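# Push cart through door into yellow bay

## Task

Move the utility cart through the self-closing door into the next room and park it in the yellow bay so that all four of its wheels are inside the taped outline and none touch the tape. The copy-paper case has to finish in the cart's top tray, fully within its edges. The door must be closed at the end. Either or both robots may be used, but no robot may fall over or be left leaning.

## Robot and tools

ROBOTS. r1 and r2 are identical Hello Robot Stretch 4 units: an omni-wheel base, a lift on a vertical mast, and one arm that telescopes forward and ends in a wrist (yaw, pitch, roll) and a gripper. Height is about 1.6 m; the base edge lies within 0.23 m of the base origin. Each robot reports in its own frames, so only camera images, lidar_m and wrist_depth_mm reveal where the two stand relative to each other. Robots must not squeeze each other: pushing a base into the other robot, or closing a gripper on the other's fingers, ends the scene. Objects touching robots are fine. Equal drive commands can differ by about 3 cm per metre between robots, which matters if both hold one load.

FRAMES. Base frame: origin on the floor below the base centre, x forward, y left, z up, metres. hand_pose (a point between the open fingertips) is in this frame and can be slightly off. Odometry frame: the base frame where the scene began; base_odometry counts wheel turns only, heading in rad, positive left, -3.142 to 3.142.

move. Arguments: r1, r2 (each that robot's part; an omitted robot gets nothing new), cameras, and blocking, which must always be false (true or missing is refused). The call returns at once while motion continues. A robot's part holds either end_of_arm alone ("enable_torque", re-powers limp wrist/gripper motors) or base and/or joints, plus optional speeds, pace, contact_limits.
- base: an offset from the base's current position, in its own frame. translate_m (forward +, -2 to 2 m), strafe_m (left +, -2 to 2 m), rotate_rad (counter-clockwise +, -3.2 to 3.2 rad). translate_m and strafe_m may be combined for a straight diagonal; rotate_rad goes alone.
- joints: absolute targets by name: lift_m 0 to 1.2, arm_m 0 to 0.55 (m); wrist_yaw_rad -1.134 to 4.276 (0 ahead, + left, 3.14 folded back); wrist_pitch_rad -1.117 to 4.259 (0 level, 1.57 down); wrist_roll_rad -1.117 to 4.259 (+ clockwise seen from behind); gripper_m -0.038 to 0.141, fingertip gap. Out-of-range joint targets are clipped and reported; other bad values are refused; unknown keys make the call invalid.
- pace: "slow", "default", "fast", "max" (base 0.1/0.3/0.4/0.6 m/s and 1/2/3/4 rad/s; lift 0.15 to 0.5 m/s; arm 0.1 to 0.7 m/s). A high lift (above 0.2) slows the base, down to 0.3 m/s and 1 rad/s at 1.2. speeds: per-joint top speed instead of pace (not gripper_m).
- contact_limits: 0 (gentlest) to 1, default 0.5, only for arm_m, lift_m, translate_m, strafe_m, rotate_rad, placed beside that command. A base limit persists until the next action with base. Even at 0 the arm pushes 15 to 40 N before stopping; for a light touch use 0 and aim 1 to 3 mm past contact. Keep lift_m limit at least 0.15 with 1 kg held, 0.3 with 2 kg.
A move replaces targets only for the joints/base it names; other motions continue. Any action ends after at most 14 s (time_out).

wait: seconds 0 to 10, optional cameras; returns state, ending early once any running move comes to rest. wait(0) shows "earlier move". stop: brakes all running motions on both robots and re-brakes slack wheels; check its "stop:" line and repeat if a base still rolls. zoom_image: camera plus region [x0, y0, x1, y1] in pixels from top-left, at most 504 each way, on the latest image. finished_scene: scene = current scene number; irreversible; later calls go to the next scene. The goal must hold without robots.
Cameras: r1_head_camera, r1_head_left_camera, r1_head_right_camera, r1_wrist_camera, same for r2, or "all".

RESULTS. Per robot: base_status, joint_status (done, moving, off_target, contact_stop, time_out, limit_stop_at_own_body, limit_stop_at_tilt, torque_fault); a "move:" line summarising each robot; "as last shown" for robots not named (status lines read "not commanded"). on_its_own reports uncommanded behaviour (slack, held at target, unusual servo_current). lidar_m: 12 distances in 30-degree sectors, 1st ahead, counter-clockwise (4th left, 7th behind, 10th right); "-" means nothing or closer than 0.25 m; misses glass, thin legs. wrist_depth_mm: 7x7 grid, 100 to 2000 mm, "-" unknown. turned_by_wheels vs turned_by_imu differing over 0.1 rad in one move means slip or collision. base_tilt in degrees (forward/right). motor_effort in percent with peak in brackets; servo_current in mA. Images may lag the state slightly. Any uncommanded stop or refusal cancels the rest of that reply's move/wait/finished_scene calls. The scene keeps running while you think.

GRIPPING. Command gripper_m more than 0.015 below the object width; about 0.06 below resists tugs. Use -0.02 or less to close behind a handle. Readings do not prove a grasp; watch servo_current.

AVOID. Tilt over 6 degrees freezes the robot; over 1 kg held with arm_m above 0.2 risks tipping when driving or turning. Self-collision stops come with the gripper over the base at low lift, tilted up and rolled, or yaw + pitch below about -1.1; with the wrist folded back even small tilts or rolls trigger it. Do not slam, drop objects, hit fixed or heavy things hard, or let parts fall.

Each tool is called after ">>>" as a command line: name --argument value for each argument, lists and objects as JSON in quotes; but a table of rows of numbers goes row by row, as --pt "numbers of a row", without its own name.

## Session

>>> move

Scene clock: 0.00 s.
r1.base_odometry: x=+0.000 y=+0.000 heading=+0.000
r1.turned_by_wheels: +0.000
r1.turned_by_imu: +0.000
r1.base_tilt: forward=-1.6 right=+1.3
r1.lidar_m: 1.92 2.25 3.81 1.93 0.97 0.84 0.83 0.93 0.77 0.76 0.93 1.59
r1.base_status: not commanded
r1.joint_positions: lift_m=+0.127 arm_m=+0.000 wrist_yaw_rad=+3.089 wrist_pitch_rad=+0.002 wrist_roll_rad=+0.000 gripper_m=+0.056
r1.joint_status: not commanded
r1.measured_speeds: all 0
r1.motor_effort: lift_m=+20 arm_m=-4 wheel_0=+0 wheel_1=+1 wheel_2=+1
r1.servo_current: wrist_yaw_rad=39 wrist_pitch_rad=46 wrist_roll_rad=65 gripper_m=39
r1.hand_pose: x=-0.1125 y=+0.1024 z=+0.3046 quat_wxyz=(+0.026, -0.001, +0.000, +1.000) (m; r1's base frame)
r1.wrist_depth_mm: 137 138 - - - - - / 113 139 - - - - - / 117 140 224 - - - - / 137 161 - - - - - / - - - - - - - / - - 191 - 187 - - / 842 759 750 788 788 732 768
r2.base_odometry: x=+0.000 y=+0.000 heading=+0.000
r2.turned_by_wheels: +0.000
r2.turned_by_imu: +0.000
r2.base_tilt: forward=-0.6 right=+0.1
r2.lidar_m: 2.02 1.45 1.40 1.49 2.01 2.22 2.34 3.17 1.60 3.62 2.59 2.46
r2.base_status: not commanded
r2.joint_positions: lift_m=+0.295 arm_m=+0.000 wrist_yaw_rad=+3.133 wrist_pitch_rad=+0.002 wrist_roll_rad=+0.000 gripper_m=+0.056
r2.joint_status: not commanded
r2.measured_speeds: all 0
r2.motor_effort: lift_m=+18 arm_m=-4 wheel_0=+0 wheel_1=-1 wheel_2=+0
r2.servo_current: wrist_yaw_rad=46 wrist_pitch_rad=39 wrist_roll_rad=46 gripper_m=59
r2.hand_pose: x=-0.1167 y=+0.0898 z=+0.4727 quat_wxyz=(+0.004, -0.001, +0.000, +1.000) (m; r2's base frame)
r2.wrist_depth_mm: - 140 - - - - - / - 126 150 - - - - / - 130 185 - - - - / 144 143 272 - - - - / 229 - - - - - - / 226 1576 196 1576 190 1618 1464 / 226 1060 1138 - - 1025 1060
pictures: r1_head_camera, r1_head_left_camera, r1_head_right_camera, r1_wrist_camera, r2_head_camera, r2_head_left_camera, r2_head_right_camera, r2_wrist_camera
Images, in order (width x height): r1_head_camera 420x560, r1_head_left_camera 420x672, r1_head_right_camera 420x672, r1_wrist_camera 616x392, r2_head_camera 420x560, r2_head_left_camera 420x672, r2_head_right_camera 420x672, r2_wrist_camera 616x392.

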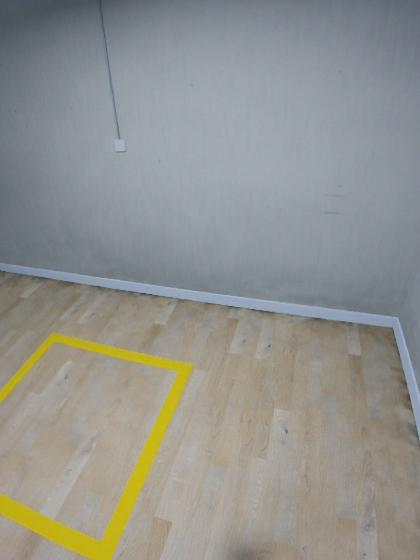

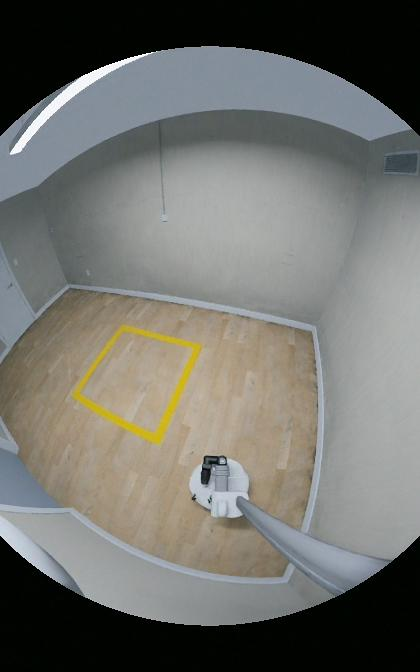

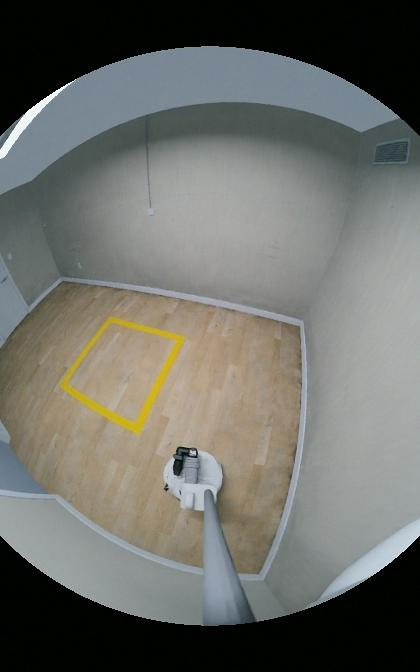

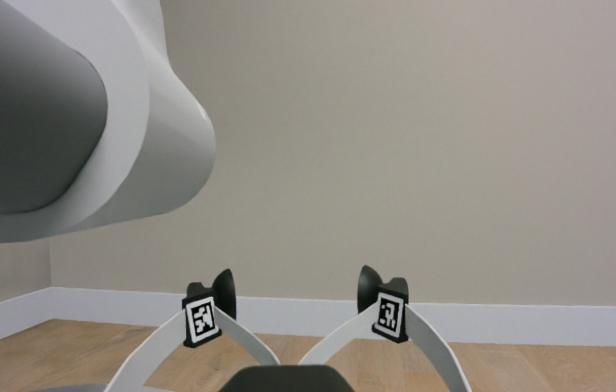

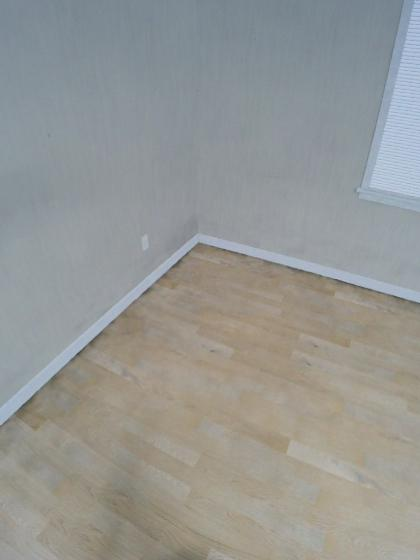

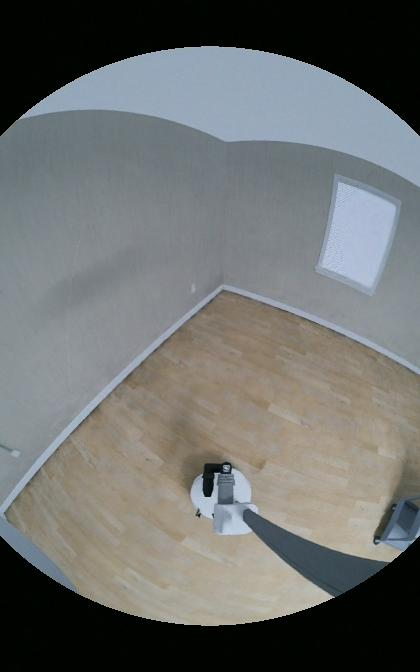

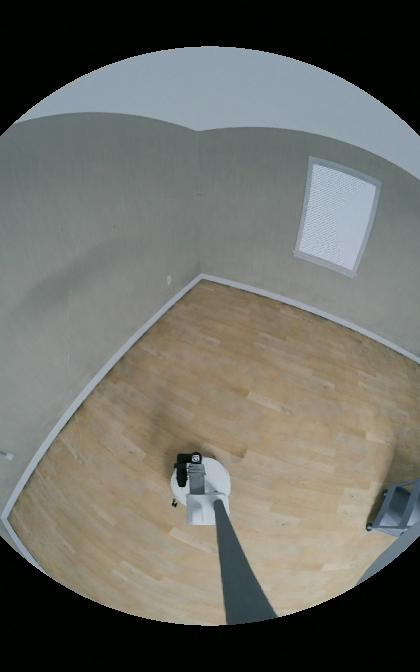

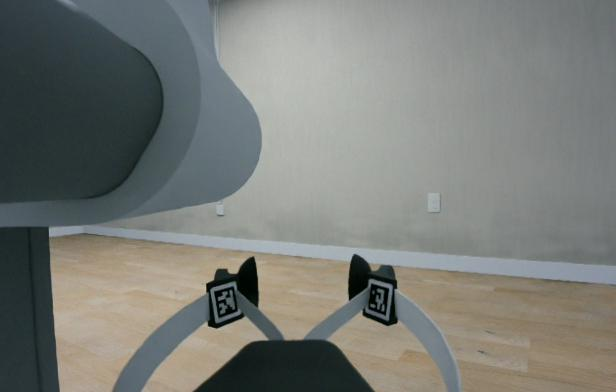

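>>> move --r1 '{"base": {"rotate_rad": 1.2}}' --r2 '{"base": {"rotate_rad": -1.3}}' --blocking false

>>> wait --seconds 3

>>> wait --seconds 1.5 --cameras '["r1_head_camera","r1_head_left_camera","r1_head_right_camera","r2_head_camera","r2_head_left_camera","r2_head_right_camera"]'

Scene clock: 4.17 s.
move: r1 moving; r2 moving
r1.base_odometry: x=+0.000 y=+0.000 heading=+0.252
r1.turned_by_wheels: +0.252
r1.turned_by_imu: +0.252
r1.base_tilt: forward=-1.6 right=+1.2
r1.lidar_m: 1.98 2.71 3.66 1.25 0.89 0.80 0.87 0.80 0.77 0.82 1.11 1.92
r1.base_status: rotate_rad moving
r1.joint_positions: lift_m=+0.127 arm_m=+0.000 wrist_yaw_rad=+3.089 wrist_pitch_rad=+0.002 wrist_roll_rad=+0.000 gripper_m=+0.056
r1.joint_status: not commanded
r1.measured_speeds: translate_m=-0.001 strafe_m=-0.001 rotate_rad=+0.980 lift_m=+0.000 arm_m=+0.000 wrist_yaw_rad=+0.000 wrist_pitch_rad=+0.000 wrist_roll_rad=+0.000
r1.motor_effort: lift_m=+20(20) arm_m=-4(4) wheel_0=-8(9) wheel_1=-6(9) wheel_2=-7(7)
r1.servo_current: wrist_yaw_rad=59(59) wrist_pitch_rad=39(46) wrist_roll_rad=46(59) gripper_m=39(39)
r1.hand_pose: x=-0.1125 y=+0.1024 z=+0.3046 quat_wxyz=(+0.026, -0.001, +0.000, +1.000) (m; r1's base frame)
r1.wrist_depth_mm: 136 138 - - - - - / 113 139 - - - - - / 114 140 226 - - - - / 137 160 - - - - - / - - - - - - - / - 1060 190 - 187 - - / 778 750 750 798 750 699 732
r2.base_odometry: x=+0.000 y=+0.000 heading=-0.252
r2.turned_by_wheels: -0.252
r2.turned_by_imu: -0.244
r2.base_tilt: forward=-0.7 right=+0.1
r2.lidar_m: 2.52 1.62 1.40 1.40 1.67 2.23 2.24 2.64 1.59 1.63 2.93 2.49
r2.base_status: rotate_rad moving
r2.joint_positions: lift_m=+0.295 arm_m=+0.000 wrist_yaw_rad=+3.133 wrist_pitch_rad=+0.002 wrist_roll_rad=+0.000 gripper_m=+0.056
r2.joint_status: not commanded
r2.measured_speeds: translate_m=+0.000 strafe_m=+0.000 rotate_rad=-0.974 lift_m=+0.000 arm_m=+0.000 wrist_yaw_rad=+0.000 wrist_pitch_rad=+0.000 wrist_roll_rad=+0.000
r2.motor_effort: lift_m=+18(18) arm_m=-4(4) wheel_0=+8(9) wheel_1=+8(10) wheel_2=+9(11)
r2.servo_current: wrist_yaw_rad=33(52) wrist_pitch_rad=39(46) wrist_roll_rad=52(52) gripper_m=39(59)
r2.hand_pose: x=-0.1167 y=+0.0898 z=+0.4727 quat_wxyz=(+0.004, -0.001, +0.000, +1.000) (m; r2's base frame)
r2.wrist_depth_mm: - 141 - - - - - / - 127 150 - - - - / - 130 184 - - - - / 144 143 272 - - - - / 229 - - - - - - / 227 1576 196 1576 190 1661 1464 / 226 1060 1138 - - 1060 1060
pictures: none

Scene clock: 5.50 s.
earlier move: r1 done; r2 moving
r1.base_odometry: x=+0.000 y=+0.000 heading=+1.200
r1.turned_by_wheels: +0.948
r1.turned_by_imu: +0.953
r1.base_tilt: forward=-1.6 right=+1.3
r1.lidar_m: 3.90 1.54 0.93 0.82 0.85 0.82 0.77 0.75 1.00 1.89 1.97 2.45
r1.base_status: done
r1.joint_positions: lift_m=+0.127 arm_m=+0.000 wrist_yaw_rad=+3.089 wrist_pitch_rad=+0.002 wrist_roll_rad=+0.000 gripper_m=+0.056
r1.joint_status: not commanded
r1.measured_speeds: all 0
r1.motor_effort: lift_m=+20(20) arm_m=-4(4) wheel_0=-2(10) wheel_1=-2(9) wheel_2=+0(8)
r1.servo_current: wrist_yaw_rad=65(65) wrist_pitch_rad=39(52) wrist_roll_rad=59(65) gripper_m=39(46)
r1.hand_pose: x=-0.1125 y=+0.1024 z=+0.3046 quat_wxyz=(+0.026, -0.001, +0.000, +1.000) (m; r1's base frame)
r1.wrist_depth_mm: 136 139 - - - - - / 113 139 - - - - - / 117 139 229 - - - - / 137 162 - - - - - / - - - - - - - / - - 191 - 188 - - / 788 163 750 798 778 778 778
r2.base_odometry: x=+0.000 y=+0.000 heading=-1.299
r2.turned_by_wheels: -1.047
r2.turned_by_imu: -1.020
r2.base_tilt: forward=-0.7 right=+0.1
r2.lidar_m: 2.90 2.47 2.51 1.63 1.42 1.41 1.68 2.22 2.23 2.66 1.63 1.65
r2.base_status: rotate_rad moving
r2.joint_positions: lift_m=+0.295 arm_m=+0.000 wrist_yaw_rad=+3.133 wrist_pitch_rad=+0.002 wrist_roll_rad=+0.000 gripper_m=+0.056
r2.joint_status: not commanded
r2.measured_speeds: all 0
r2.motor_effort: lift_m=+18(18) arm_m=-4(4) wheel_0=+2(11) wheel_1=+4(11) wheel_2=+5(11)
r2.servo_current: wrist_yaw_rad=46(59) wrist_pitch_rad=33(46) wrist_roll_rad=46(52) gripper_m=46(59)
r2.hand_pose: x=-0.1167 y=+0.0898 z=+0.4727 quat_wxyz=(+0.004, -0.001, +0.000, +1.000) (m; r2's base frame)
r2.wrist_depth_mm: - 140 - - - - - / - 126 151 - - - - / - 129 184 - - - - / 144 144 265 - - - - / 230 - - - - - - / 227 1576 195 1576 190 - - / 226 1042 1138 - - 1025 1025
wait: 1.33 of 3 s (r1 has come to rest)
pictures: none

Scene clock: 5.57 s.
earlier move: r2 done
r1.base_odometry: x=+0.000 y=+0.000 heading=+1.200
r1.turned_by_wheels: +0.000
r1.turned_by_imu: +0.000
r1.base_tilt: forward=-1.6 right=+1.3
r1.lidar_m: 3.91 1.52 0.93 0.82 0.86 0.86 0.77 0.79 1.02 1.92 1.96 2.45
r1.base_status: done
r1.joint_positions: lift_m=+0.127 arm_m=+0.000 wrist_yaw_rad=+3.089 wrist_pitch_rad=+0.002 wrist_roll_rad=+0.000 gripper_m=+0.056
r1.joint_status: not commanded
r1.measured_speeds: all 0
r1.motor_effort: lift_m=+20(20) arm_m=-4(4) wheel_0=-2(10) wheel_1=-1(9) wheel_2=+0(8)
r1.servo_current: wrist_yaw_rad=52(65) wrist_pitch_rad=46(52) wrist_roll_rad=59(65) gripper_m=39(46)
r1.hand_pose: x=-0.1125 y=+0.1024 z=+0.3046 quat_wxyz=(+0.026, -0.001, +0.000, +1.000) (m; r1's base frame)
r1.wrist_depth_mm: 136 138 - - - - - / 113 139 - - - - - / 118 140 229 - - - - / 137 162 - - - - - / - - - - - - - / - - 191 - 187 - - / 788 163 750 788 778 768 768
r2.base_odometry: x=+0.000 y=+0.000 heading=-1.299
r2.turned_by_wheels: +0.000
r2.turned_by_imu: +0.000
r2.base_tilt: forward=-0.6 right=+0.0
r2.lidar_m: 2.89 2.49 2.51 1.63 1.42 1.42 1.67 2.21 2.24 2.65 1.62 1.64
r2.base_status: done
r2.joint_positions: lift_m=+0.295 arm_m=+0.000 wrist_yaw_rad=+3.133 wrist_pitch_rad=+0.002 wrist_roll_rad=+0.000 gripper_m=+0.056
r2.joint_status: not commanded
r2.measured_speeds: all 0
r2.motor_effort: lift_m=+18(18) arm_m=-4(4) wheel_0=+5(11) wheel_1=+3(11) wheel_2=+5(11)
r2.servo_current: wrist_yaw_rad=39(59) wrist_pitch_rad=46(46) wrist_roll_rad=39(52) gripper_m=46(59)
r2.hand_pose: x=-0.1167 y=+0.0898 z=+0.4727 quat_wxyz=(+0.004, -0.001, +0.000, +1.000) (m; r2's base frame)
r2.wrist_depth_mm: - 140 - - - - - / - 126 151 - - - - / - 129 185 - - - - / 144 143 264 - - - - / 229 - - - - - - / 227 1576 196 1576 190 - - / 226 1078 1138 - - 1042 1008
wait: 0.07 of 1.5 s (r2 has come to rest)
pictures: r1_head_camera, r1_head_left_camera, r1_head_right_camera, r2_head_camera, r2_head_left_camera, r2_head_right_camera
Images, in order (width x height): r1_head_camera 420x560, r1_head_left_camera 420x672, r1_head_right_camera 420x672, r2_head_camera 420x560, r2_head_left_camera 420x672, r2_head_right_camera 420x672.

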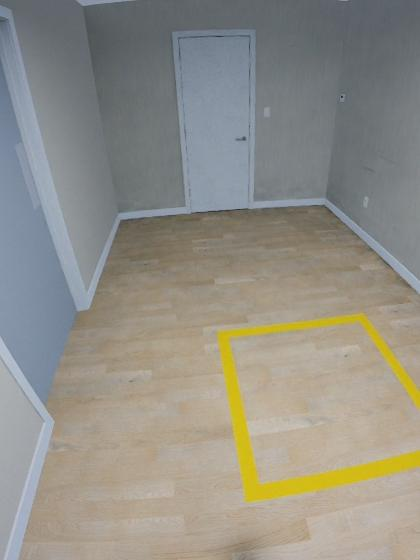

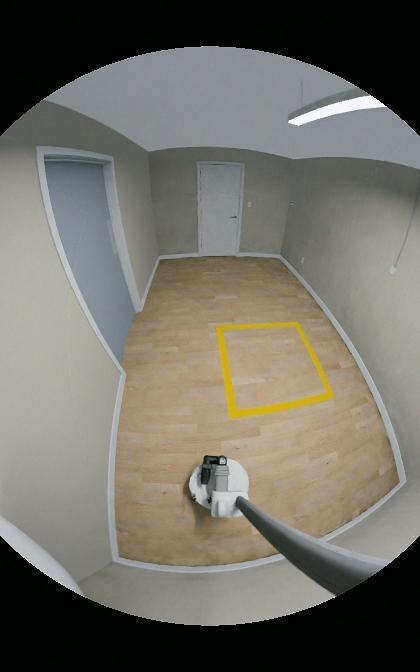

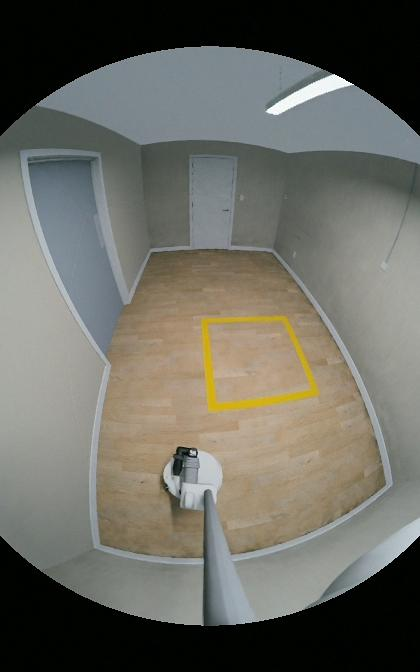

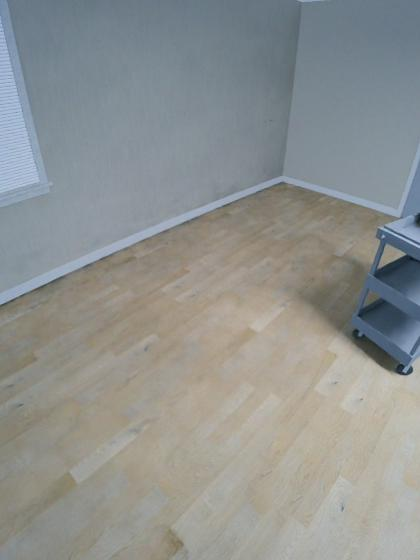

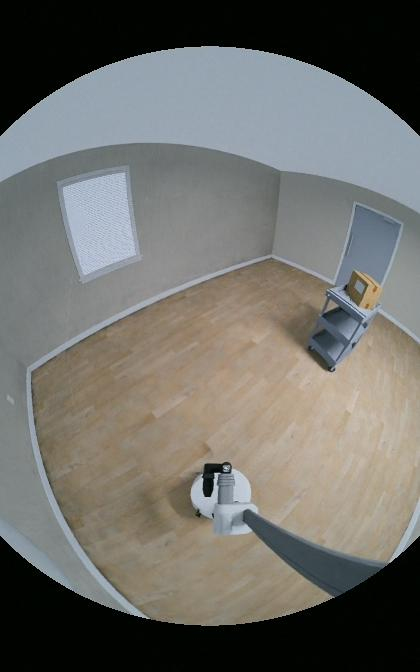

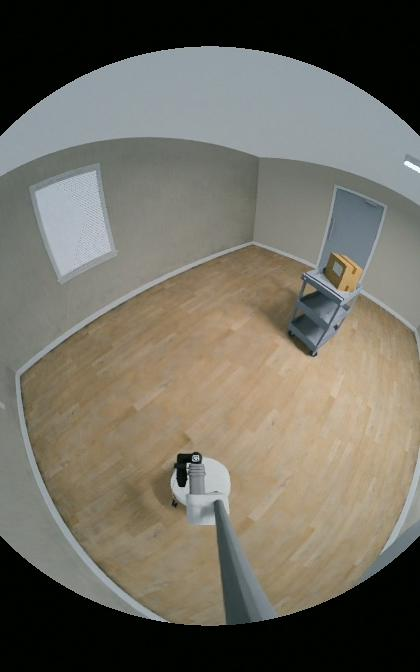

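>>> move --r1 '{"base": {"rotate_rad": 0.7}}' --r2 '{"base": {"rotate_rad": -0.75}}' --blocking false

>>> wait --seconds 2

>>> wait --seconds 0.5 --cameras '["r1_head_camera","r1_head_left_camera","r2_head_camera","r2_head_left_camera","r2_head_right_camera"]'

Scene clock: 10.87 s.
move: r1 moving; r2 moving
r1.base_odometry: x=+0.000 y=+0.000 heading=+1.452
r1.turned_by_wheels: +0.252
r1.turned_by_imu: +0.253
r1.base_tilt: forward=-1.6 right=+1.3
r1.lidar_m: 2.28 1.09 0.85 0.84 0.91 0.79 0.77 0.87 1.34 1.92 2.08 3.15
r1.base_status: rotate_rad moving
r1.joint_positions: lift_m=+0.127 arm_m=+0.000 wrist_yaw_rad=+3.089 wrist_pitch_rad=+0.002 wrist_roll_rad=+0.000 gripper_m=+0.056
r1.joint_status: not commanded
r1.measured_speeds: translate_m=-0.001 strafe_m=-0.001 rotate_rad=+0.981 lift_m=+0.000 arm_m=+0.000 wrist_yaw_rad=+0.000 wrist_pitch_rad=+0.000 wrist_roll_rad=+0.000
r1.motor_effort: lift_m=+20(20) arm_m=-4(4) wheel_0=-7(9) wheel_1=-9(9) wheel_2=-7(7)
r1.servo_current: wrist_yaw_rad=46(52) wrist_pitch_rad=46(46) wrist_roll_rad=59(65) gripper_m=39(46)
r1.hand_pose: x=-0.1125 y=+0.1024 z=+0.3046 quat_wxyz=(+0.026, -0.001, +0.000, +1.000) (m; r1's base frame)
r1.wrist_depth_mm: 136 138 - - - - - / 114 139 - - - - - / 117 139 229 - - - - / 137 162 - - - - - / - - - - - - - / - - 190 - 187 - - / 788 707 750 143 759 778 809
r2.base_odometry: x=+0.000 y=+0.000 heading=-1.551
r2.turned_by_wheels: -0.252
r2.turned_by_imu: -0.245
r2.base_tilt: forward=-0.6 right=+0.1
r2.lidar_m: 3.50 2.58 2.50 1.98 1.47 1.40 1.51 2.06 2.22 2.34 3.26 1.62
r2.base_status: rotate_rad moving
r2.joint_positions: lift_m=+0.295 arm_m=+0.000 wrist_yaw_rad=+3.133 wrist_pitch_rad=+0.002 wrist_roll_rad=+0.000 gripper_m=+0.056
r2.joint_status: not commanded
r2.measured_speeds: translate_m=+0.001 strafe_m=+0.000 rotate_rad=-0.968 lift_m=+0.000 arm_m=+0.000 wrist_yaw_rad=+0.000 wrist_pitch_rad=+0.000 wrist_roll_rad=+0.000
r2.motor_effort: lift_m=+18(18) arm_m=-4(4) wheel_0=+10(13) wheel_1=+9(10) wheel_2=+10(11)
r2.servo_current: wrist_yaw_rad=46(59) wrist_pitch_rad=39(46) wrist_roll_rad=52(59) gripper_m=46(52)
r2.hand_pose: x=-0.1167 y=+0.0898 z=+0.4727 quat_wxyz=(+0.004, -0.001, +0.000, +1.000) (m; r2's base frame)
r2.wrist_depth_mm: - 141 - - - - - / - 126 141 - - - - / - 129 185 - - - - / 144 144 259 - - - - / 229 - - - - - - / 228 1618 196 1336 190 - - / 226 1060 1160 - - 1042 1060
pictures: none

Scene clock: 11.83 s.
earlier move: r1 done; r2 moving
r1.base_odometry: x=+0.000 y=+0.000 heading=+1.899
r1.turned_by_wheels: +0.447
r1.turned_by_imu: +0.450
r1.base_tilt: forward=-1.6 right=+1.3
r1.lidar_m: 1.15 0.87 0.83 0.90 0.81 0.79 0.83 1.17 1.96 2.05 2.91 2.89
r1.base_status: done
r1.joint_positions: lift_m=+0.127 arm_m=+0.000 wrist_yaw_rad=+3.089 wrist_pitch_rad=+0.002 wrist_roll_rad=+0.000 gripper_m=+0.056
r1.joint_status: not commanded
r1.measured_speeds: all 0
r1.motor_effort: lift_m=+20(20) arm_m=-4(4) wheel_0=-4(9) wheel_1=-1(9) wheel_2=-1(8)
r1.servo_current: wrist_yaw_rad=46(65) wrist_pitch_rad=39(52) wrist_roll_rad=52(65) gripper_m=46(46)
r1.hand_pose: x=-0.1125 y=+0.1024 z=+0.3046 quat_wxyz=(+0.026, -0.001, +0.000, +1.000) (m; r1's base frame)
r1.wrist_depth_mm: 136 138 - - - - - / 114 139 - - - - - / 118 140 229 - - - - / 137 162 - - - - - / - - - - - - - / 1182 1078 190 - 187 - - / 854 732 759 798 741 - -
r2.base_odometry: x=+0.000 y=+0.000 heading=-2.048
r2.turned_by_wheels: -0.497
r2.turned_by_imu: -0.484
r2.base_tilt: forward=-0.7 right=+0.1
r2.lidar_m: 1.61 3.39 2.56 2.50 1.91 1.46 1.41 1.52 2.15 2.23 2.40 3.39
r2.base_status: rotate_rad moving
r2.joint_positions: lift_m=+0.295 arm_m=+0.000 wrist_yaw_rad=+3.133 wrist_pitch_rad=+0.002 wrist_roll_rad=+0.000 gripper_m=+0.056
r2.joint_status: not commanded
r2.measured_speeds: all 0
r2.motor_effort: lift_m=+18(18) arm_m=-4(4) wheel_0=+5(13) wheel_1=+1(10) wheel_2=+4(11)
r2.servo_current: wrist_yaw_rad=65(65) wrist_pitch_rad=39(46) wrist_roll_rad=46(59) gripper_m=46(52)
r2.hand_pose: x=-0.1167 y=+0.0898 z=+0.4727 quat_wxyz=(+0.004, -0.001, +0.000, +1.000) (m; r2's base frame)
r2.wrist_depth_mm: - 141 - - - - - / - 127 142 - - - - / - 130 185 - - - - / 144 143 207 - - - - / 220 - - - - - - / 228 1430 190 171 190 - 1281 / 226 1078 1138 - - 1042 1060
wait: 0.97 of 2 s (r1 has come to rest)
pictures: none

Scene clock: 11.90 s.
earlier move: r2 done
r1.base_odometry: x=+0.000 y=+0.000 heading=+1.899
r1.turned_by_wheels: +0.000
r1.turned_by_imu: +0.000
r1.base_tilt: forward=-1.6 right=+1.3
r1.lidar_m: 1.17 0.87 0.85 0.91 0.80 0.76 0.83 1.22 1.93 2.05 2.90 2.90
r1.base_status: done
r1.joint_positions: lift_m=+0.127 arm_m=+0.000 wrist_yaw_rad=+3.089 wrist_pitch_rad=+0.002 wrist_roll_rad=+0.000 gripper_m=+0.056
r1.joint_status: not commanded
r1.measured_speeds: all 0
r1.motor_effort: lift_m=+20(20) arm_m=-4(4) wheel_0=-4(9) wheel_1=-1(9) wheel_2=-1(8)
r1.servo_current: wrist_yaw_rad=59(65) wrist_pitch_rad=46(52) wrist_roll_rad=39(65) gripper_m=52(52)
r1.hand_pose: x=-0.1125 y=+0.1024 z=+0.3046 quat_wxyz=(+0.026, -0.001, +0.000, +1.000) (m; r1's base frame)
r1.wrist_depth_mm: 136 138 - - - - - / 113 139 - - - - - / 118 140 228 - - - - / 137 162 - - - - - / - - - - - - - / 1182 1078 190 - 187 - - / 842 741 750 798 732 - -
r2.base_odometry: x=+0.000 y=+0.000 heading=-2.048
r2.turned_by_wheels: +0.000
r2.turned_by_imu: +0.000
r2.base_tilt: forward=-0.7 right=+0.1
r2.lidar_m: 1.59 3.37 2.55 2.48 1.91 1.45 1.39 1.49 2.17 2.23 2.38 3.36
r2.base_status: done
r2.joint_positions: lift_m=+0.295 arm_m=+0.000 wrist_yaw_rad=+3.133 wrist_pitch_rad=+0.002 wrist_roll_rad=+0.000 gripper_m=+0.056
r2.joint_status: not commanded
r2.measured_speeds: all 0
r2.motor_effort: lift_m=+18(18) arm_m=-4(4) wheel_0=+5(13) wheel_1=+3(10) wheel_2=+5(11)
r2.servo_current: wrist_yaw_rad=33(65) wrist_pitch_rad=39(46) wrist_roll_rad=33(59) gripper_m=52(52)
r2.hand_pose: x=-0.1167 y=+0.0898 z=+0.4727 quat_wxyz=(+0.004, -0.001, +0.000, +1.000) (m; r2's base frame)
r2.wrist_depth_mm: - 141 - - - - - / - 126 142 - - - - / - 129 185 - - - - / 144 144 207 - - - - / 220 - - - - - - / 227 1397 190 171 190 - 1308 / 227 1060 1138 - - 1042 1078
wait: 0.07 of 0.5 s (r2 has come to rest)
pictures: r1_head_camera, r1_head_left_camera, r2_head_camera, r2_head_left_camera, r2_head_right_camera
Images, in order (width x height): r1_head_camera 420x560, r1_head_left_camera 420x672, r2_head_camera 420x560, r2_head_left_camera 420x672, r2_head_right_camera 420x672.

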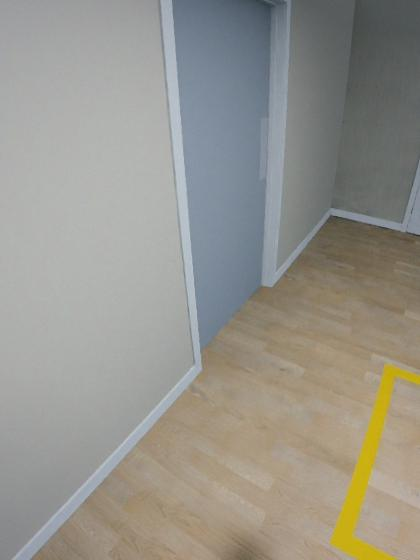

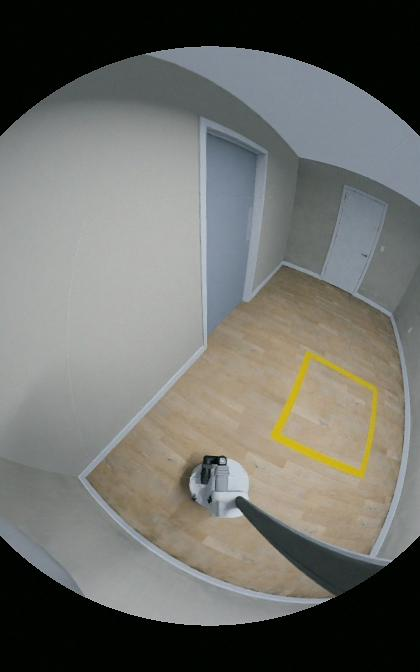

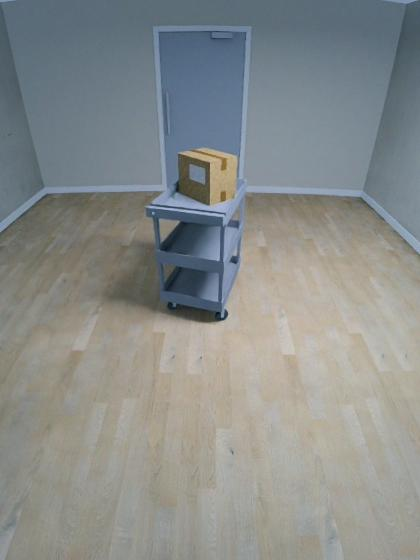

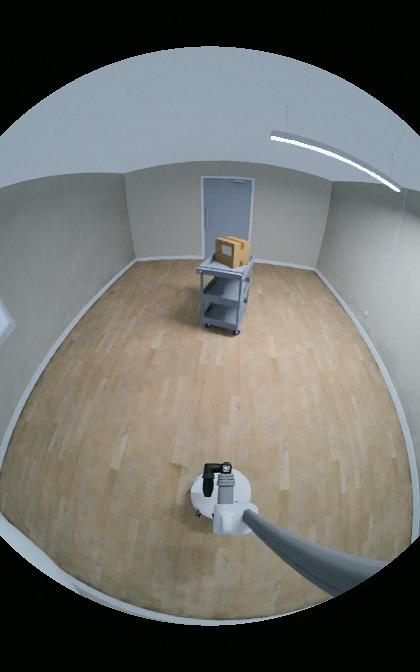

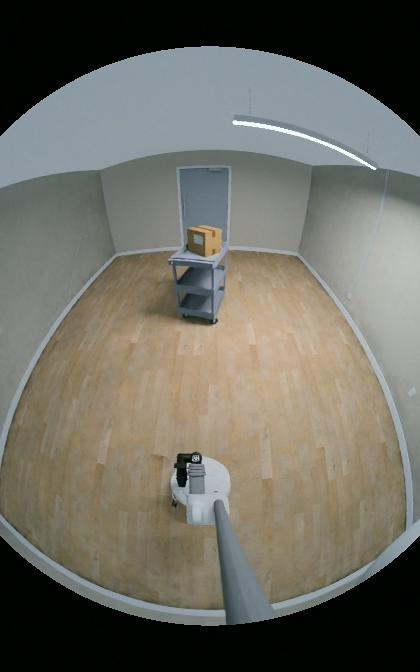

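>>> zoom_image --camera "r2_head_camera" --region '[130, 130, 270, 330]'

>>> zoom_image --camera "r2_head_camera" --region '[130, 10, 270, 200]'

>>> zoom_image --camera "r1_head_left_camera" --region '[190, 110, 280, 360]'

Scaled by 2.520 from the camera's 420x560 image, which has a finer 1200x1600 frame.

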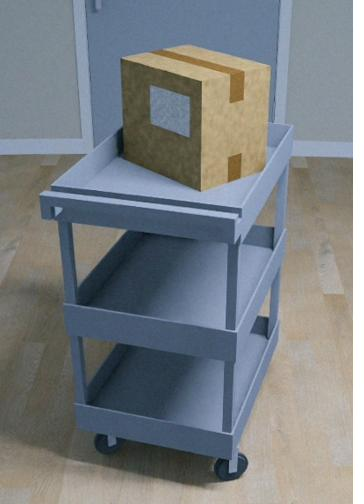

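Scaled by 2.653 from the camera's 420x560 image, which has a finer 1200x1600 frame.

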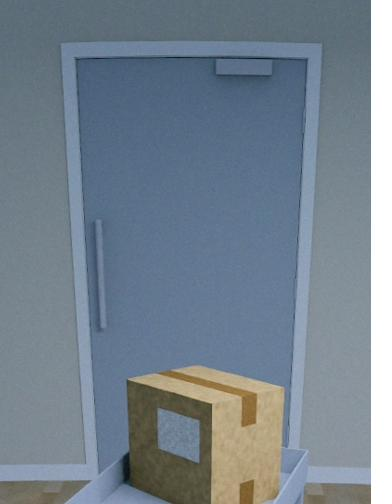

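Scaled by 2.016 from the camera's 420x672 image, which has a finer 600x960 frame.

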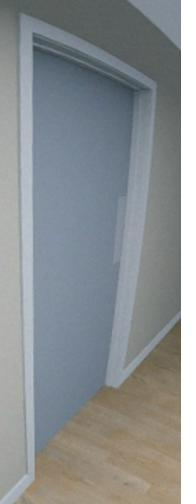

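>>> move --r1 '{"base": {"rotate_rad": -0.7}}' --r2 '{"base": {"translate_m": 0.65}, "joints": {"lift_m": 0.9}}' --blocking false

>>> wait --seconds 2

>>> wait --seconds 3 --cameras '["r2_head_camera","r2_head_left_camera","r2_head_right_camera"]'

Scene clock: 69.33 s.
move: r1 moving; r2 moving
r1.base_odometry: x=+0.000 y=+0.000 heading=+1.648
r1.turned_by_wheels: -0.252
r1.turned_by_imu: -0.253
r1.base_tilt: forward=-1.6 right=+1.2
r1.lidar_m: 1.69 0.97 0.84 0.84 0.86 0.75 0.78 0.97 1.81 1.95 2.32 3.89
r1.base_status: rotate_rad moving
r1.joint_positions: lift_m=+0.127 arm_m=+0.000 wrist_yaw_rad=+3.089 wrist_pitch_rad=+0.002 wrist_roll_rad=+0.000 gripper_m=+0.056
r1.joint_status: not commanded
r1.measured_speeds: translate_m=+0.001 strafe_m=-0.001 rotate_rad=-0.971 lift_m=+0.000 arm_m=+0.000 wrist_yaw_rad=+0.000 wrist_pitch_rad=+0.000 wrist_roll_rad=+0.000
r1.motor_effort: lift_m=+20(20) arm_m=-4(4) wheel_0=+6(7) wheel_1=+6(10) wheel_2=+6(7)
r1.servo_current: wrist_yaw_rad=46(65) wrist_pitch_rad=39(52) wrist_roll_rad=26(59) gripper_m=39(52)
r1.hand_pose: x=-0.1125 y=+0.1024 z=+0.3046 quat_wxyz=(+0.026, -0.001, +0.000, +1.000) (m; r1's base frame)
r1.wrist_depth_mm: 137 138 - - - - - / 113 140 - - - - - / 118 139 229 - - - - / 137 162 - - - - - / - - - - - - - / 1060 - 190 - 187 - - / 842 750 750 143 750 699 -
r2.base_odometry: x=-0.014 y=-0.028 heading=-2.048
r2.turned_by_wheels: +0.000
r2.turned_by_imu: +0.001
r2.base_tilt: forward=-0.6 right=+0.0
r2.lidar_m: 1.58 3.42 2.57 2.50 1.90 1.49 1.43 1.53 2.21 2.23 2.36 3.35
r2.base_status: translate_m moving
r2.joint_positions: lift_m=+0.333 arm_m=+0.000 wrist_yaw_rad=+3.133 wrist_pitch_rad=+0.002 wrist_roll_rad=+0.000 gripper_m=+0.056
r2.joint_status: lift_m moving
r2.measured_speeds: translate_m=+0.123 strafe_m=+0.000 rotate_rad=-0.001 lift_m=+0.146 arm_m=+0.000 wrist_yaw_rad=+0.000 wrist_pitch_rad=+0.000 wrist_roll_rad=+0.000
r2.motor_effort: lift_m=+26(26) arm_m=-4(4) wheel_0=+12(12) wheel_1=+8(9) wheel_2=-13(13)
r2.servo_current: wrist_yaw_rad=39(52) wrist_pitch_rad=39(46) wrist_roll_rad=46(52) gripper_m=46(52)
r2.hand_pose: x=-0.1167 y=+0.0898 z=+0.5104 quat_wxyz=(+0.004, -0.001, +0.000, +1.000) (m; r2's base frame)
r2.wrist_depth_mm: - 140 - - - - - / - 126 141 - - - - / - 129 183 - - - - / 144 143 216 - - - - / 220 - - - - - - / 220 1397 190 171 190 - 1366 / 236 1118 1229 - - 1098 1160
pictures: none

Scene clock: 70.30 s.
earlier move: r1 done; r2 moving
r1.base_odometry: x=+0.000 y=+0.000 heading=+1.200
r1.turned_by_wheels: -0.448
r1.turned_by_imu: -0.451
r1.base_tilt: forward=-1.6 right=+1.3
r1.lidar_m: 3.89 1.55 0.91 0.85 0.86 0.84 0.75 0.79 1.00 1.91 1.94 2.44
r1.base_status: done
r1.joint_positions: lift_m=+0.127 arm_m=+0.000 wrist_yaw_rad=+3.089 wrist_pitch_rad=+0.002 wrist_roll_rad=+0.000 gripper_m=+0.056
r1.joint_status: not commanded
r1.measured_speeds: all 0
r1.motor_effort: lift_m=+20(20) arm_m=-4(4) wheel_0=+3(8) wheel_1=+2(10) wheel_2=+3(8)
r1.servo_current: wrist_yaw_rad=59(65) wrist_pitch_rad=46(52) wrist_roll_rad=65(65) gripper_m=39(52)
r1.hand_pose: x=-0.1125 y=+0.1024 z=+0.3046 quat_wxyz=(+0.026, -0.001, +0.000, +1.000) (m; r1's base frame)
r1.wrist_depth_mm: 136 139 - - - - - / 114 139 - - - - - / 118 140 229 - - - - / 137 162 - - - - - / - - - - - - - / - - 190 - 187 - - / 778 163 750 788 788 778 768
r2.base_odometry: x=-0.120 y=-0.232 heading=-2.048
r2.turned_by_wheels: +0.000
r2.turned_by_imu: +0.000
r2.base_tilt: forward=-0.6 right=+0.1
r2.lidar_m: 1.37 3.37 2.53 2.47 2.28 1.71 1.66 1.78 2.29 2.23 2.35 3.41
r2.base_status: translate_m moving
r2.joint_positions: lift_m=+0.586 arm_m=+0.000 wrist_yaw_rad=+3.133 wrist_pitch_rad=+0.002 wrist_roll_rad=+0.000 gripper_m=+0.056
r2.joint_status: lift_m moving
r2.measured_speeds: translate_m=+0.300 strafe_m=+0.001 rotate_rad=-0.006 lift_m=+0.300 arm_m=+0.000 wrist_yaw_rad=+0.000 wrist_pitch_rad=+0.000 wrist_roll_rad=+0.000
r2.motor_effort: lift_m=+19(27) arm_m=-4(4) wheel_0=+4(12) wheel_1=+5(9) wheel_2=-10(14)
r2.servo_current: wrist_yaw_rad=46(52) wrist_pitch_rad=39(46) wrist_roll_rad=59(59) gripper_m=39(52)
r2.hand_pose: x=-0.1167 y=+0.0898 z=+0.7634 quat_wxyz=(+0.004, -0.001, +0.000, +1.000) (m; r2's base frame)
r2.wrist_depth_mm: - 140 - - - - - / - 125 148 - - - - / - 129 191 - - - - / 144 144 213 - - - - / 219 - - - - - - / 218 - 190 - 189 - - / 224 1537 1661 - - 1576 1537
wait: 0.97 of 2 s (r1 has come to rest)
pictures: none

Scene clock: 72.50 s.
earlier move: r2 done
r1.base_odometry: x=+0.000 y=+0.000 heading=+1.200
r1.turned_by_wheels: +0.000
r1.turned_by_imu: +0.000
r1.base_tilt: forward=-1.6 right=+1.3
r1.lidar_m: 3.92 1.55 0.90 0.84 0.85 0.85 0.77 0.78 1.03 1.92 1.94 2.46
r1.base_status: done
r1.joint_positions: lift_m=+0.127 arm_m=+0.000 wrist_yaw_rad=+3.089 wrist_pitch_rad=+0.002 wrist_roll_rad=+0.000 gripper_m=+0.056
r1.joint_status: not commanded
r1.measured_speeds: all 0
r1.motor_effort: lift_m=+20(20) arm_m=-4(4) wheel_0=+3(8) wheel_1=+3(10) wheel_2=+2(8)
r1.servo_current: wrist_yaw_rad=39(65) wrist_pitch_rad=39(52) wrist_roll_rad=65(78) gripper_m=39(52)
r1.hand_pose: x=-0.1125 y=+0.1024 z=+0.3046 quat_wxyz=(+0.026, -0.001, +0.000, +1.000) (m; r1's base frame)
r1.wrist_depth_mm: 136 138 - - - - - / 113 139 - - - - - / 118 139 228 - - - - / 137 162 - - - - - / - - - - - - - / - - 190 - 188 - - / 798 163 759 788 798 768 768
r2.base_odometry: x=-0.298 y=-0.577 heading=-2.048
r2.turned_by_wheels: +0.000
r2.turned_by_imu: +0.001
r2.base_tilt: forward=-0.7 right=+0.0
r2.lidar_m: 0.97 3.34 2.54 2.44 2.66 2.14 2.05 2.18 2.34 2.26 2.42 3.45
r2.base_status: done
r2.joint_positions: lift_m=+0.900 arm_m=+0.000 wrist_yaw_rad=+3.133 wrist_pitch_rad=+0.002 wrist_roll_rad=+0.000 gripper_m=+0.056
r2.joint_status: all done
r2.measured_speeds: all 0
r2.motor_effort: lift_m=+21(27) arm_m=-4(4) wheel_0=+4(12) wheel_1=+2(9) wheel_2=-2(14)
r2.servo_current: wrist_yaw_rad=46(59) wrist_pitch_rad=46(46) wrist_roll_rad=46(65) gripper_m=46(59)
r2.hand_pose: x=-0.1167 y=+0.0898 z=+1.0775 quat_wxyz=(+0.004, -0.001, +0.000, +1.000) (m; r2's base frame)
r2.wrist_depth_mm: - 140 - - - - - / - 126 150 - - - - / - 129 185 - - - - / 144 143 265 - - - - / 229 - - - - - - / 227 - 196 - 191 - - / 226 - - - - - -
wait: 2.20 of 3 s (r2 has come to rest)
pictures: r2_head_camera, r2_head_left_camera, r2_head_right_camera
Images, in order (width x height): r2_head_camera 420x560, r2_head_left_camera 420x672, r2_head_right_camera 420x672.

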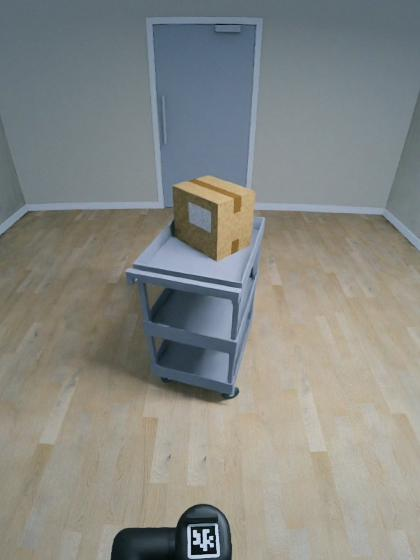

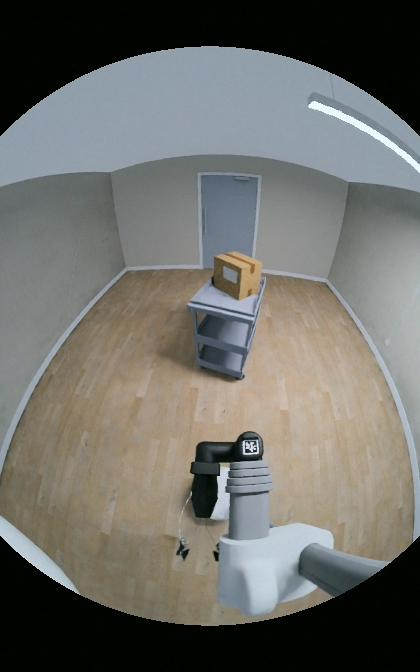

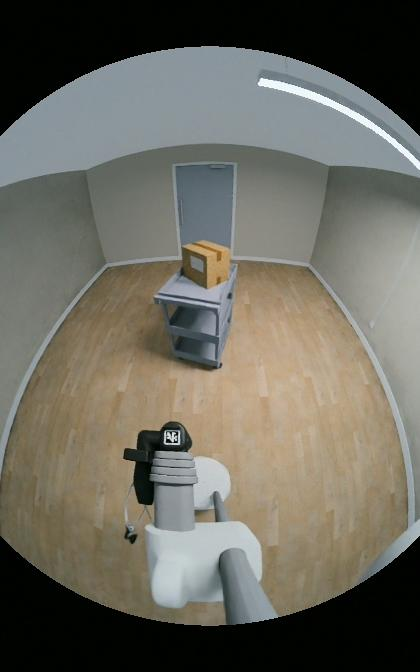

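>>> zoom_image --camera "r2_head_camera" --region '[110, 160, 290, 410]'

>>> zoom_image --camera "r2_head_right_camera" --region '[140, 220, 260, 380]'

Scaled by 2.016 from the camera's 420x560 image, which has a finer 1200x1600 frame.

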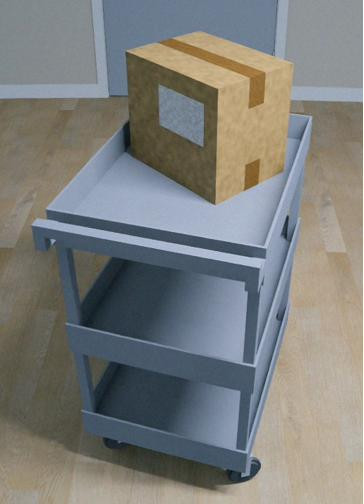

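Scaled by 3.150 from the camera's 420x672 image, which has a finer 600x960 frame.

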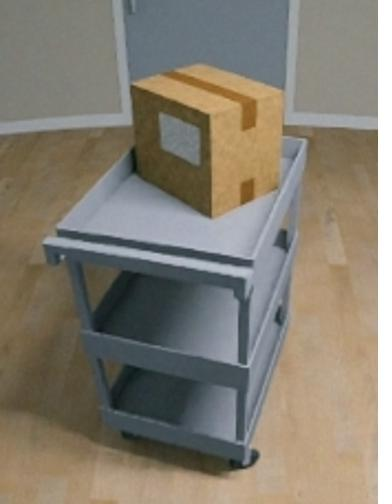

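>>> move --r2 '{"base": {"rotate_rad": -0.27}, "joints": {"lift_m": 0.7, "wrist_yaw_rad": 0.0, "gripper_m": 0.1}}' --blocking false

>>> wait --seconds 1.2

>>> move --r2 '{"base": {"strafe_m": 0.34}, "joints": {"wrist_roll_rad": 1.57}}' --blocking false

>>> wait --seconds 2

>>> wait --seconds 1 --cameras '["r2_head_camera","r2_wrist_camera","r2_head_left_camera"]'

Scene clock: 141.90 s.
move: r2 moving
r1: as last shown
r1.base_tilt: forward=-1.6 right=+1.2
r1.lidar_m: 3.92 1.57 0.90 0.83 0.86 0.86 0.76 0.80 1.02 1.93 1.96 2.47
r1.motor_effort: lift_m=+20(20) arm_m=-4(4) wheel_0=+3(3) wheel_1=+2(3) wheel_2=+3(3)
r1.servo_current: wrist_yaw_rad=59(65) wrist_pitch_rad=39(46) wrist_roll_rad=39(59) gripper_m=39(39)
r1.wrist_depth_mm: 136 139 - - - - - / 113 139 - - - - - / 118 140 229 - - - - / 137 162 - - - - - / - - - - - - - / - - 190 - 187 - - / 788 163 750 798 788 778 768
r2.base_odometry: x=-0.298 y=-0.577 heading=-2.257
r2.turned_by_wheels: -0.210
r2.turned_by_imu: -0.203
r2.base_tilt: forward=-0.7 right=+0.0
r2.lidar_m: 0.97 1.04 2.75 2.46 2.48 2.24 2.04 2.09 2.47 2.25 2.30 2.86
r2.base_status: rotate_rad moving
r2.joint_positions: lift_m=+0.862 arm_m=+0.000 wrist_yaw_rad=+2.569 wrist_pitch_rad=+0.002 wrist_roll_rad=+0.000 gripper_m=+0.075
r2.joint_status: lift_m moving; wrist_yaw_rad moving; gripper_m moving
r2.measured_speeds: translate_m=+0.000 strafe_m=+0.000 rotate_rad=-0.507 lift_m=-0.146 arm_m=+0.000 wrist_yaw_rad=-1.746 wrist_pitch_rad=+0.000 wrist_roll_rad=+0.000
r2.motor_effort: lift_m=+11(22) arm_m=-4(4) wheel_0=+7(10) wheel_1=+5(10) wheel_2=+5(11)
r2.servo_current: wrist_yaw_rad=143(143) wrist_pitch_rad=33(46) wrist_roll_rad=52(52) gripper_m=85(98)
r2.hand_pose: x=-0.0242 y=+0.2297 z=+1.0401 quat_wxyz=(+0.282, -0.001, +0.000, +0.959) (m; r2's base frame)
r2.wrist_depth_mm: - - - - - - - / - - - - - - - / - - - - - - - / - - - - - - - / - - - - - - - / - - 190 - 189 - - / - - - - - - -
pictures: none

Scene clock: 143.10 s.
earlier move: r2 moving
r1.base_odometry: x=+0.000 y=+0.000 heading=+1.200
r1.turned_by_wheels: +0.000
r1.turned_by_imu: +0.000
r1.base_tilt: forward=-1.6 right=+1.3
r1.lidar_m: 3.91 1.56 0.93 0.84 0.87 0.85 0.76 0.79 1.01 1.93 1.96 2.46
r1.base_status: not commanded
r1.joint_positions: lift_m=+0.127 arm_m=+0.000 wrist_yaw_rad=+3.089 wrist_pitch_rad=+0.002 wrist_roll_rad=+0.000 gripper_m=+0.056
r1.joint_status: not commanded
r1.measured_speeds: all 0
r1.motor_effort: lift_m=+20(20) arm_m=-4(4) wheel_0=+3(4) wheel_1=+3(3) wheel_2=+2(3)
r1.servo_current: wrist_yaw_rad=46(72) wrist_pitch_rad=39(52) wrist_roll_rad=46(72) gripper_m=39(46)
r1.hand_pose: x=-0.1125 y=+0.1024 z=+0.3046 quat_wxyz=(+0.026, -0.001, +0.000, +1.000) (m; r1's base frame)
r1.wrist_depth_mm: 136 139 - - - - - / 113 139 - - - - - / 118 140 229 - - - - / 137 161 - - - - - / - - - - - - - / - - 190 - 187 - - / 788 163 750 798 798 778 778
r2.base_odometry: x=-0.298 y=-0.577 heading=-2.317
r2.turned_by_wheels: -0.060
r2.turned_by_imu: -0.058
r2.base_tilt: forward=-0.7 right=+0.0
r2.lidar_m: 0.96 0.96 2.78 2.43 2.46 2.32 2.06 2.08 2.48 2.25 2.28 2.71
r2.base_status: done
r2.joint_positions: lift_m=+0.700 arm_m=+0.000 wrist_yaw_rad=+0.480 wrist_pitch_rad=+0.002 wrist_roll_rad=+0.000 gripper_m=+0.100
r2.joint_status: lift_m moving; wrist_yaw_rad moving; the others done
r2.measured_speeds: translate_m=+0.000 strafe_m=+0.000 rotate_rad=+0.000 lift_m=+0.000 arm_m=+0.000 wrist_yaw_rad=-1.739 wrist_pitch_rad=+0.000 wrist_roll_rad=+0.000
r2.motor_effort: lift_m=+16(22) arm_m=-4(4) wheel_0=+3(10) wheel_1=+4(10) wheel_2=+4(11)
r2.servo_current: wrist_yaw_rad=104(143) wrist_pitch_rad=33(46) wrist_roll_rad=65(65) gripper_m=46(98)
r2.hand_pose: x=+0.4671 y=+0.0557 z=+0.8781 quat_wxyz=(+0.971, +0.000, +0.001, +0.238) (m; r2's base frame)
r2.wrist_depth_mm: - - - - - - - / - - - - - - - / - - - - 1205 - - / - - - - 1098 1025 - / - - - - - - - / - - 196 - 191 1205 - / 1983 1863 - - - - 1808
wait: 1.20 s; no rest
pictures: none

Scene clock: 143.60 s.
earlier move: r2 moving
move: r2 moving
r1: as last shown
r1.lidar_m: 3.91 1.55 0.91 0.83 0.83 0.86 0.75 0.79 1.00 1.94 1.95 2.48
r1.motor_effort: lift_m=+20(20) arm_m=-4(4) wheel_0=+3(4) wheel_1=+2(3) wheel_2=+2(3)
r1.servo_current: wrist_yaw_rad=46(59) wrist_pitch_rad=39(52) wrist_roll_rad=59(72) gripper_m=39(46)
r1.wrist_depth_mm: 136 139 - - - - - / 113 139 - - - - - / 118 139 229 - - - - / 137 162 - - - - - / - - - - - - - / - - 191 - 188 - - / 788 163 759 798 798 788 759
r2.base_odometry: x=-0.272 y=-0.602 heading=-2.317
r2.turned_by_wheels: +0.000
r2.turned_by_imu: +0.000
r2.base_tilt: forward=-0.7 right=+0.1
r2.lidar_m: 0.96 1.01 2.78 2.43 2.44 2.33 2.07 2.06 2.47 2.28 2.30 2.75
r2.base_status: strafe_m moving
r2.joint_positions: lift_m=+0.700 arm_m=+0.000 wrist_yaw_rad=+0.003 wrist_pitch_rad=+0.002 wrist_roll_rad=+0.589 gripper_m=+0.100
r2.joint_status: lift_m moving; wrist_yaw_rad moving; wrist_roll_rad moving
r2.measured_speeds: translate_m=+0.001 strafe_m=+0.139 rotate_rad=-0.003 lift_m=+0.000 arm_m=+0.000 wrist_yaw_rad=-0.002 wrist_pitch_rad=+0.000 wrist_roll_rad=+1.820
r2.motor_effort: lift_m=+13(18) arm_m=-4(4) wheel_0=-11(11) wheel_1=+10(12) wheel_2=+0(4)
r2.servo_current: wrist_yaw_rad=52(143) wrist_pitch_rad=39(46) wrist_roll_rad=78(111) gripper_m=52(52)
r2.hand_pose: x=+0.4596 y=-0.0866 z=+0.8781 quat_wxyz=(+0.957, +0.290, +0.001, +0.001) (m; r2's base frame)
r2.wrist_depth_mm: - - - - - - - / - - - - - - - / - - - - - - - / - - 1138 - - - - / - - 1060 - - - 1863 / - - 193 1366 196 1618 1397 / - - - - 1661 1397 1138
pictures: none

Scene clock: 145.57 s.
earlier move: r2 done
r1.base_odometry: x=+0.000 y=+0.000 heading=+1.200
r1.turned_by_wheels: +0.000
r1.turned_by_imu: +0.000
r1.base_tilt: forward=-1.6 right=+1.3
r1.lidar_m: 3.93 1.54 0.93 0.83 0.85 0.84 0.76 0.79 1.04 1.93 1.96 2.46
r1.base_status: not commanded
r1.joint_positions: lift_m=+0.127 arm_m=+0.000 wrist_yaw_rad=+3.089 wrist_pitch_rad=+0.002 wrist_roll_rad=+0.000 gripper_m=+0.056
r1.joint_status: not commanded
r1.measured_speeds: all 0
r1.motor_effort: lift_m=+20(20) arm_m=-4(4) wheel_0=+3(4) wheel_1=+2(3) wheel_2=+3(3)
r1.servo_current: wrist_yaw_rad=46(65) wrist_pitch_rad=39(52) wrist_roll_rad=65(72) gripper_m=39(52)
r1.hand_pose: x=-0.1125 y=+0.1024 z=+0.3046 quat_wxyz=(+0.026, -0.001, +0.000, +1.000) (m; r1's base frame)
r1.wrist_depth_mm: 136 138 - - - - - / 113 139 - - - - - / 117 140 229 - - - - / 137 162 - - - - - / - - - - - - - / - - 190 - 187 - - / 798 163 750 798 798 778 778
r2.base_odometry: x=-0.049 y=-0.808 heading=-2.317
r2.turned_by_wheels: +0.000
r2.turned_by_imu: +0.000
r2.base_tilt: forward=-0.7 right=+0.1
r2.lidar_m: 0.95 3.65 2.44 2.13 2.15 2.39 2.13 2.12 2.54 2.59 2.60 3.15
r2.base_status: done
r2.joint_positions: lift_m=+0.700 arm_m=+0.000 wrist_yaw_rad=+0.003 wrist_pitch_rad=+0.002 wrist_roll_rad=+1.568 gripper_m=+0.100
r2.joint_status: all done
r2.measured_speeds: all 0
r2.motor_effort: lift_m=+15(18) arm_m=-4(4) wheel_0=-1(13) wheel_1=+2(13) wheel_2=+0(4)
r2.servo_current: wrist_yaw_rad=46(143) wrist_pitch_rad=39(46) wrist_roll_rad=52(111) gripper_m=52(59)
r2.hand_pose: x=+0.4595 y=-0.0866 z=+0.8780 quat_wxyz=(+0.708, +0.706, +0.001, +0.000) (m; r2's base frame)
r2.wrist_depth_mm: - - - - - 1708 1205 / - - - - - 1708 1205 / - - - - - 1618 1205 / - - - 1008 - 798 - / - - - 1060 - 798 - / - - 193 820 192 1464 - / - - - - - 1808 1205
wait: 1.97 of 2 s (r2 has come to rest)
pictures: none

Scene clock: 146.57 s.
r1.base_odometry: x=+0.000 y=+0.000 heading=+1.200
r1.turned_by_wheels: +0.000
r1.turned_by_imu: +0.000
r1.base_tilt: forward=-1.6 right=+1.3
r1.lidar_m: 3.92 1.52 0.91 0.84 0.86 0.86 0.75 0.78 1.01 1.91 1.96 2.44
r1.base_status: not commanded
r1.joint_positions: lift_m=+0.127 arm_m=+0.000 wrist_yaw_rad=+3.089 wrist_pitch_rad=+0.002 wrist_roll_rad=+0.000 gripper_m=+0.056
r1.joint_status: not commanded
r1.measured_speeds: all 0
r1.motor_effort: lift_m=+20(20) arm_m=-4(4) wheel_0=+3(4) wheel_1=+2(3) wheel_2=+3(3)
r1.servo_current: wrist_yaw_rad=52(65) wrist_pitch_rad=46(52) wrist_roll_rad=52(72) gripper_m=39(52)
r1.hand_pose: x=-0.1125 y=+0.1024 z=+0.3046 quat_wxyz=(+0.026, -0.001, +0.000, +1.000) (m; r1's base frame)
r1.wrist_depth_mm: 136 139 - - - - - / 113 139 - - - - - / 118 139 229 - - - - / 137 162 - - - - - / - - - - - - - / - - 190 - 187 - - / 788 163 759 809 788 768 778
r2.base_odometry: x=-0.049 y=-0.808 heading=-2.317
r2.turned_by_wheels: +0.000
r2.turned_by_imu: +0.000
r2.base_tilt: forward=-0.7 right=+0.0
r2.lidar_m: 0.96 3.64 2.45 2.12 2.15 2.36 2.12 2.14 2.57 2.60 2.61 3.11
r2.base_status: done
r2.joint_positions: lift_m=+0.700 arm_m=+0.000 wrist_yaw_rad=+0.003 wrist_pitch_rad=+0.002 wrist_roll_rad=+1.568 gripper_m=+0.100
r2.joint_status: all done
r2.measured_speeds: all 0
r2.motor_effort: lift_m=+15(18) arm_m=-4(4) wheel_0=-1(13) wheel_1=+2(13) wheel_2=+0(4)
r2.servo_current: wrist_yaw_rad=52(143) wrist_pitch_rad=39(46) wrist_roll_rad=46(111) gripper_m=52(59)
r2.hand_pose: x=+0.4595 y=-0.0866 z=+0.8780 quat_wxyz=(+0.708, +0.706, +0.001, +0.000) (m; r2's base frame)
r2.wrist_depth_mm: - - - - - 1756 1205 / - - - - - 1756 1205 / - - - - - 1618 1205 / - - - 1008 - 788 - / - - - 1078 - 809 - / - - 193 809 193 1464 - / - - - - - 1756 1205
wait: 1.00 s; at rest by 0.27 s
pictures: r2_head_camera, r2_head_left_camera, r2_wrist_camera
Images, in order (width x height): r2_head_camera 420x560, r2_head_left_camera 420x672, r2_wrist_camera 616x392.

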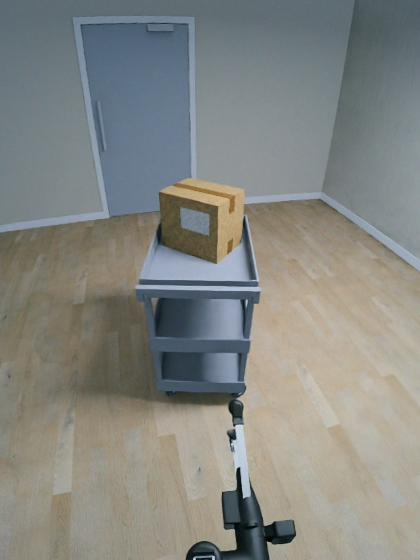

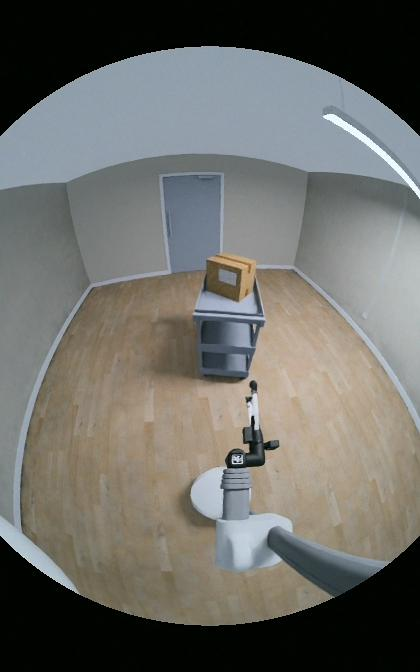

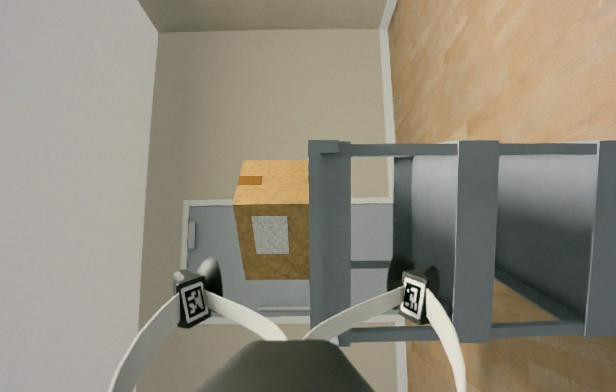

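>>> zoom_image --camera "r2_wrist_camera" --region '[270, 110, 520, 370]'

>>> zoom_image --camera "r2_head_camera" --region '[120, 220, 280, 400]'

Scaled by 1.938.

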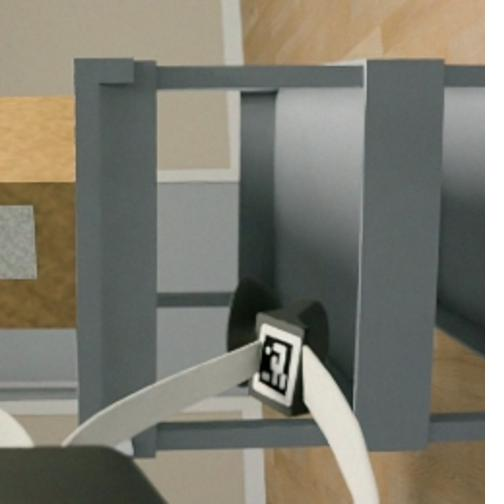

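Scaled by 2.800 from the camera's 420x560 image, which has a finer 1200x1600 frame.

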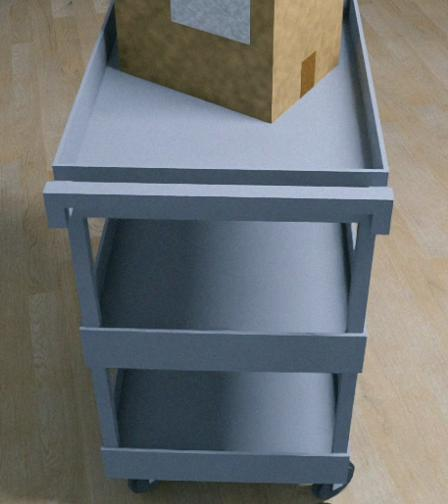

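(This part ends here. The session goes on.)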